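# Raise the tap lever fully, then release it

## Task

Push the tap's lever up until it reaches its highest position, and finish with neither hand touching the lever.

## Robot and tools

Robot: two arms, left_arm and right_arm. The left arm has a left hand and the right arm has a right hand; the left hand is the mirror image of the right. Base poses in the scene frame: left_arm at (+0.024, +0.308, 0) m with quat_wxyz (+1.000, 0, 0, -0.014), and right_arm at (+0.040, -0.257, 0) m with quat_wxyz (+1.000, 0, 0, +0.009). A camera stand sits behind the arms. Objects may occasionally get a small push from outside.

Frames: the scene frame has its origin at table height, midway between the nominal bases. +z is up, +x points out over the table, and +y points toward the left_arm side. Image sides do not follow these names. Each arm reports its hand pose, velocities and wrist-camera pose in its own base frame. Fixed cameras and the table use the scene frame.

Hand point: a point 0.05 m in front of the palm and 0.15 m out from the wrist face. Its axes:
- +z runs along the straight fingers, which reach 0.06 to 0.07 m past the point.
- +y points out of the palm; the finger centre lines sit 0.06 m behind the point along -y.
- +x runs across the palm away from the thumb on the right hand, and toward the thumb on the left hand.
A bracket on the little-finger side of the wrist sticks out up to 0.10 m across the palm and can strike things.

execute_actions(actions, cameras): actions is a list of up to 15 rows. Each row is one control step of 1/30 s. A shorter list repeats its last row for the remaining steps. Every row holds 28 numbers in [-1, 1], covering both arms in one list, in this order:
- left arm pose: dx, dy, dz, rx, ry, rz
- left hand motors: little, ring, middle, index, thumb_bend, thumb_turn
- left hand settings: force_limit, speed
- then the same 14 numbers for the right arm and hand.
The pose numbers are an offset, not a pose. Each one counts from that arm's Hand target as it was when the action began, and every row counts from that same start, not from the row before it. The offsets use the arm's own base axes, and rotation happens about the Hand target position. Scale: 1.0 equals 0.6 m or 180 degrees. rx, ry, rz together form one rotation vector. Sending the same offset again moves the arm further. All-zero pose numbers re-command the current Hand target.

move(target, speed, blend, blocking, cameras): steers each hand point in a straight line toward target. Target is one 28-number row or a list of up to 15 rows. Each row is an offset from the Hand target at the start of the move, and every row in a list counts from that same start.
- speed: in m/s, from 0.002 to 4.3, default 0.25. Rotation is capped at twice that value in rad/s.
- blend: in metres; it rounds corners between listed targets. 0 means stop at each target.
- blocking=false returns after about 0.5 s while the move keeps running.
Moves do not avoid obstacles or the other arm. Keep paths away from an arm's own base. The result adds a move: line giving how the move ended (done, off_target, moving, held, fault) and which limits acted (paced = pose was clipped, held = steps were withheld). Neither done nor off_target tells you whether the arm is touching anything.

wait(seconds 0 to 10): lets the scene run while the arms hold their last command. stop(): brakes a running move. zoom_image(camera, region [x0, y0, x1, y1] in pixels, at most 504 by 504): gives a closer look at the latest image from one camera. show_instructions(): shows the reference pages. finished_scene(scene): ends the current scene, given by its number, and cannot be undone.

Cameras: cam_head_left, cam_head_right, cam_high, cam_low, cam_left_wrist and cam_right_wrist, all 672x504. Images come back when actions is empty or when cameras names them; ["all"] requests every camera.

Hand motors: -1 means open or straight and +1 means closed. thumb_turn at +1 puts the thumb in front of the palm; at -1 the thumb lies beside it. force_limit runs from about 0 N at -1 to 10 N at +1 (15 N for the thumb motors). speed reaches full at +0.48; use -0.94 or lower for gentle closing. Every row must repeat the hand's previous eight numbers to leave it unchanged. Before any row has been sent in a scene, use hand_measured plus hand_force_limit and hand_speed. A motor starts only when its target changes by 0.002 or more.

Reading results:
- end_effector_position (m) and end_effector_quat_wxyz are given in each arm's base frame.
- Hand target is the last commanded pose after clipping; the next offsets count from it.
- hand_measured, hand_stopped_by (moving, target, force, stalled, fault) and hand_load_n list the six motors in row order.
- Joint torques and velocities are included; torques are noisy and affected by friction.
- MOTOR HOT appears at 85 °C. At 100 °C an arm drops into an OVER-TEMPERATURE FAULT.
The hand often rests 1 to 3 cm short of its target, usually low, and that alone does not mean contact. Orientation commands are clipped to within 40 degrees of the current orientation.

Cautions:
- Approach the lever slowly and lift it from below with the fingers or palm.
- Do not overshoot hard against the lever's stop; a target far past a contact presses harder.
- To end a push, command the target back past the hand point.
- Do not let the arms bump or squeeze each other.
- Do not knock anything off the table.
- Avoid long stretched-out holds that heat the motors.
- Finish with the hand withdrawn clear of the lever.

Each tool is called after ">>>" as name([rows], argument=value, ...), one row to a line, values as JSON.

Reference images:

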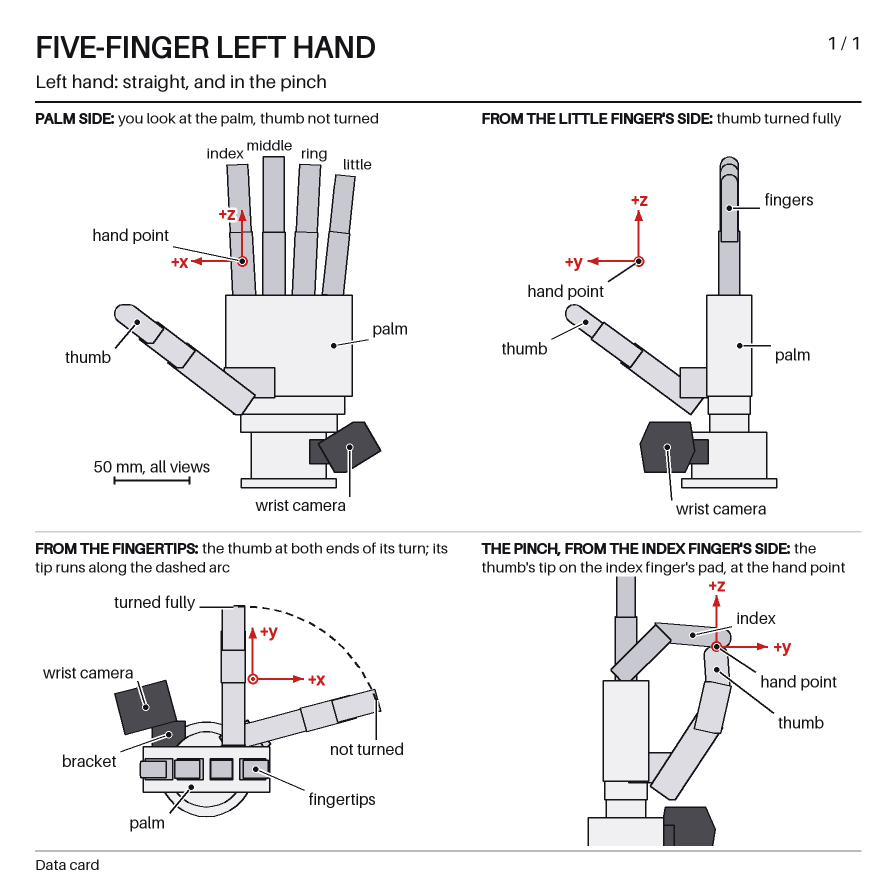

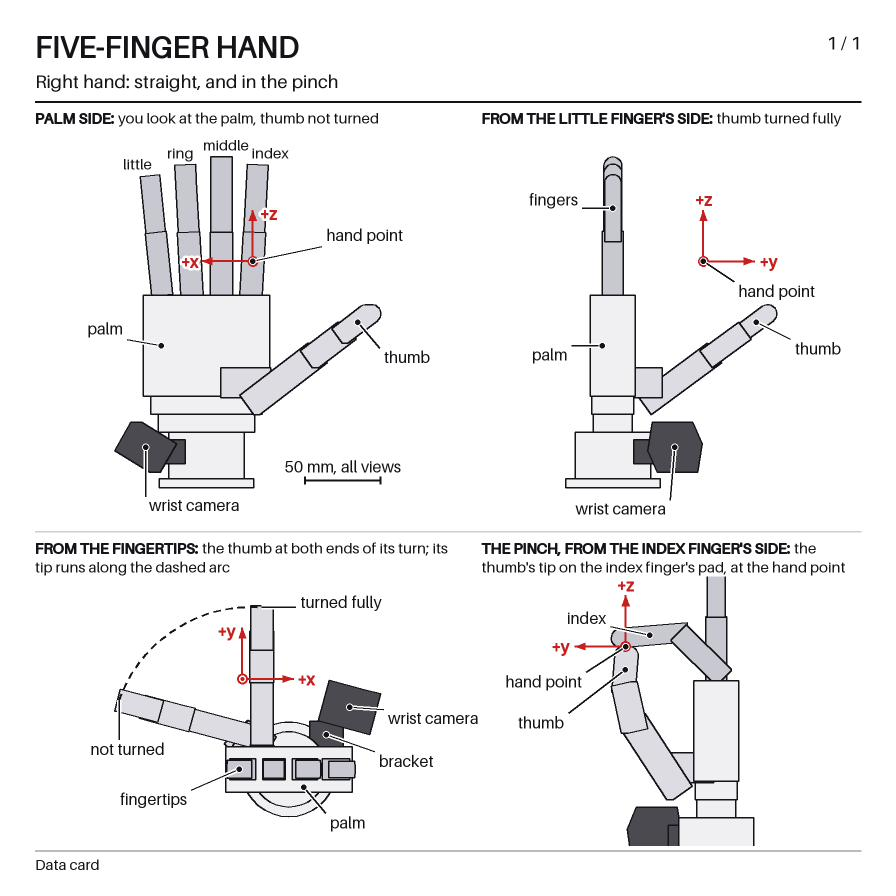

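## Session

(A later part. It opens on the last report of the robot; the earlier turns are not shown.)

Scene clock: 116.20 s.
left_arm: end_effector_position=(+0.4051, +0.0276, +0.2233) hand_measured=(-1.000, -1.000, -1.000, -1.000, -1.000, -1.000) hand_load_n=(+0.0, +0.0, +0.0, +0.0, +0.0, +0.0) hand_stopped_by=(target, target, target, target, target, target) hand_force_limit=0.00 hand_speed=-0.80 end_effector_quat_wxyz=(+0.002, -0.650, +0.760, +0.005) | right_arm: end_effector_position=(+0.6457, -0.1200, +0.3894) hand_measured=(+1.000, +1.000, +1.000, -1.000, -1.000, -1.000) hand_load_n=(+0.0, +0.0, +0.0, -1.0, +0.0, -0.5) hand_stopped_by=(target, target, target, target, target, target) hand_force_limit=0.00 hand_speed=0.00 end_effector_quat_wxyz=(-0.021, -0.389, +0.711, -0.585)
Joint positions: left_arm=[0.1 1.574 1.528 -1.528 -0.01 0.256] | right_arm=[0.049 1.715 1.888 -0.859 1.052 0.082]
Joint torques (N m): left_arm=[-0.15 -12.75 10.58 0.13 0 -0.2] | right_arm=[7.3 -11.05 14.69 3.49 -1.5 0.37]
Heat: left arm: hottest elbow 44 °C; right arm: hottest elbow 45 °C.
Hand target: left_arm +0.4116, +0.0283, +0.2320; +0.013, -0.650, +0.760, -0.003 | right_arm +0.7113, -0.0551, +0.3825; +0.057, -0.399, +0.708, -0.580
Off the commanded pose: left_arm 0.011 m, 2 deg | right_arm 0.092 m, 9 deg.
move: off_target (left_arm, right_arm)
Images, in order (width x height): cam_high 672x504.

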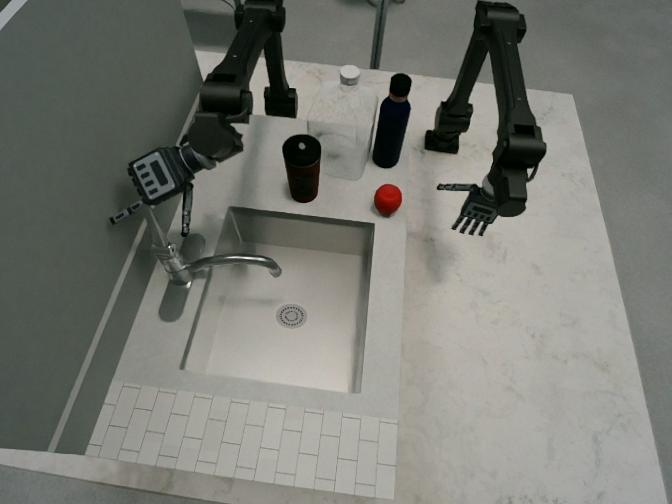

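>>> move([
  [0,0,0,0,0,0,-1,-1,-1,-1,-1,-1,0,-0.8,-0.143,-0.1,0.0,0,0,0,1,1,1,-1,-1,-1,0,0],
  [0,0,0,0,0,0,-1,-1,-1,-1,-1,-1,0,-0.8,-0.317,-0.075,0.03,0,0,0,1,1,1,-1,-1,-1,0,0],
  [0,0,0,0,0,0,-1,-1,-1,-1,-1,-1,0,-0.8,-0.435,0.058,0.196,0,0,0,1,1,1,-1,-1,-1,0,0],
], speed=[0.15,0.15,0.25], blend=[0.01,0.03,0], cameras=["cam_high","cam_head_right","cam_head_left","cam_right_wrist"])

>>> zoom_image(camera="cam_high", region=[120, 110, 280, 300])

>>> zoom_image(camera="cam_head_right", region=[380, 30, 500, 140])

>>> zoom_image(camera="cam_head_left", region=[370, 40, 490, 150])

Scene clock: 126.27 s.
left_arm: end_effector_position=(+0.4051, +0.0276, +0.2233) hand_measured=(-1.000, -1.000, -1.000, -1.000, -1.000, -1.000) hand_load_n=(+0.0, +0.0, +0.0, +0.0, +0.0, +0.0) hand_stopped_by=(target, target, target, target, target, target) hand_force_limit=0.00 hand_speed=-0.80 end_effector_quat_wxyz=(+0.002, -0.650, +0.760, +0.005) | right_arm: end_effector_position=(+0.4453, -0.0245, +0.4889) hand_measured=(+1.000, +1.000, +1.000, -1.000, -1.000, -1.000) hand_load_n=(+0.0, +0.0, +0.0, +0.0, +0.5, +0.0) hand_stopped_by=(target, target, target, target, target, target) hand_force_limit=0.00 hand_speed=0.00 end_effector_quat_wxyz=(+0.045, -0.408, +0.705, -0.579)
Joint positions: left_arm=[0.1 1.574 1.528 -1.528 -0.01 0.256] | right_arm=[0.298 1.266 1.699 -1.289 1.124 0.358]
Joint torques (N m): left_arm=[-0.26 -12.81 10.58 0.12 0.01 -0.19] | right_arm=[0.44 -7.82 10.78 0.8 0.71 0]
Heat: left arm: hottest elbow 44 °C; right arm: hottest elbow 45 °C.
Hand target: left_arm +0.4116, +0.0283, +0.2320; +0.013, -0.650, +0.760, -0.003 | right_arm +0.4502, -0.0204, +0.5002; +0.057, -0.399, +0.708, -0.580
Off the commanded pose: left_arm 0.011 m, 2 deg | right_arm 0.013 m, 2 deg.
move: off_target (left_arm, right_arm)
camera_calibration:
cam_right_wrist: T_world_to_cam=[[-0.69339, -0.128028, -0.709097, 0.64929], [0.140456, 0.941197, -0.307278, 0.101964], [0.706741, -0.31266, -0.634635, 0.108051], [0, 0, 0, 1]] pos_world=[0.359526, 0.0209421, 0.560313]
Images, in order (width x height): cam_head_left 672x504, cam_head_right 672x504, cam_high 672x504, cam_right_wrist 672x504.

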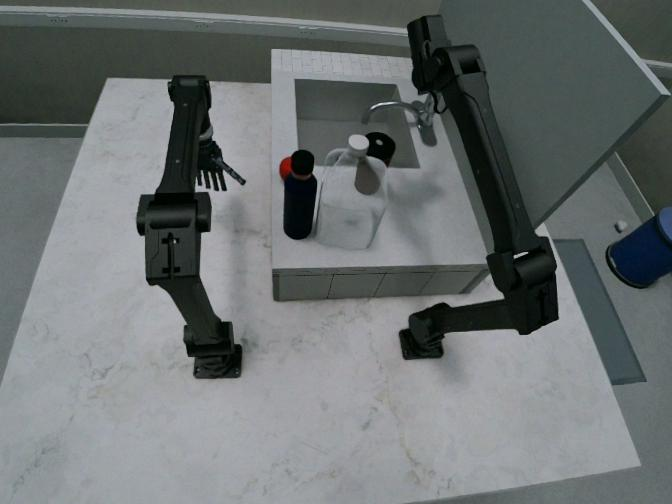

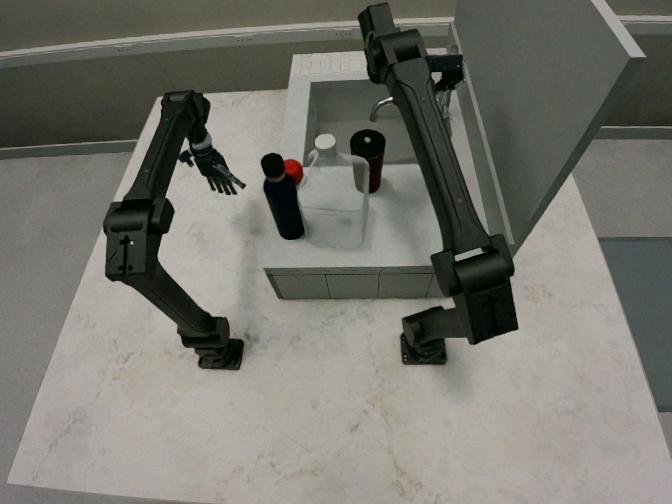

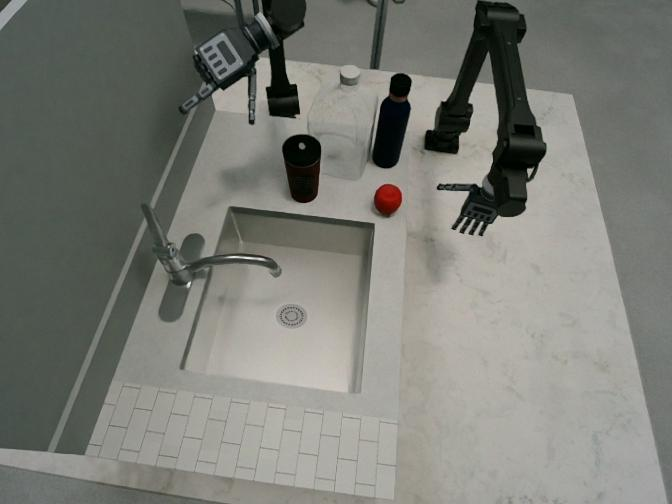

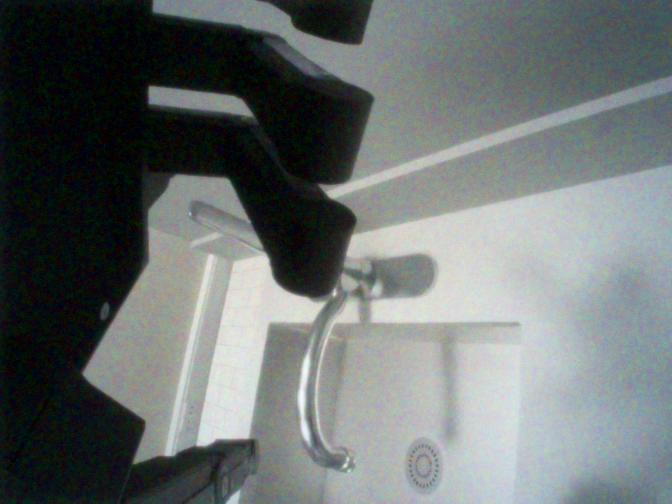

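Scaled by 2.653 from the camera's 672x504 image, which has a finer 960x720 frame.

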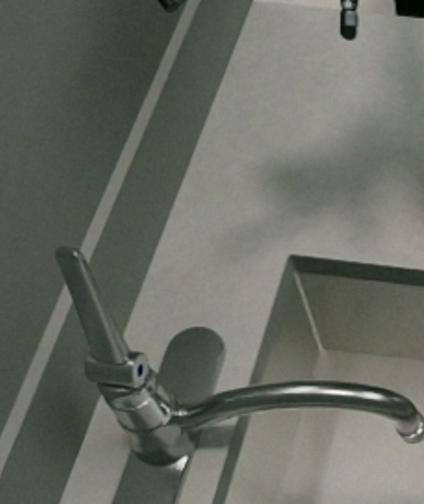

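Scaled by 4.200 from the camera's 672x504 image, which has a finer 960x720 frame.

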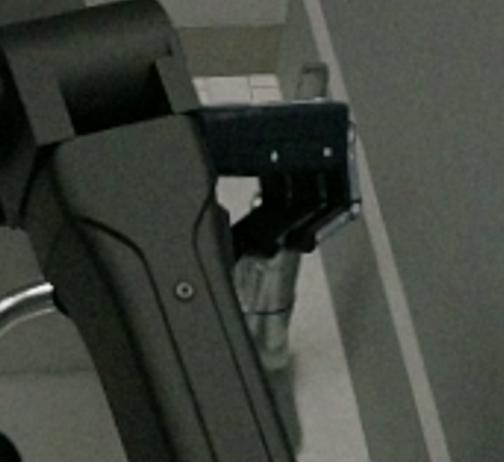

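Scaled by 4.200 from the camera's 672x504 image, which has a finer 960x720 frame.

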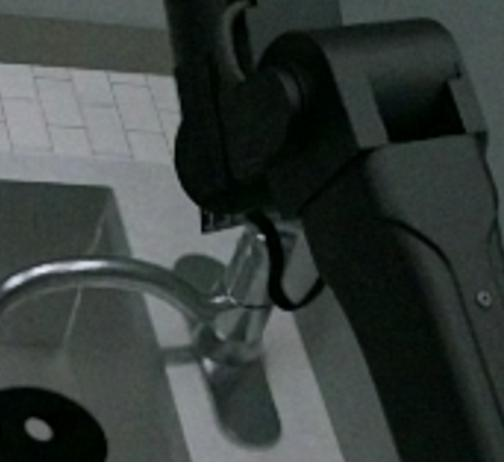

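>>> finished_scene(scene=2)

The scene is finished: the task was done.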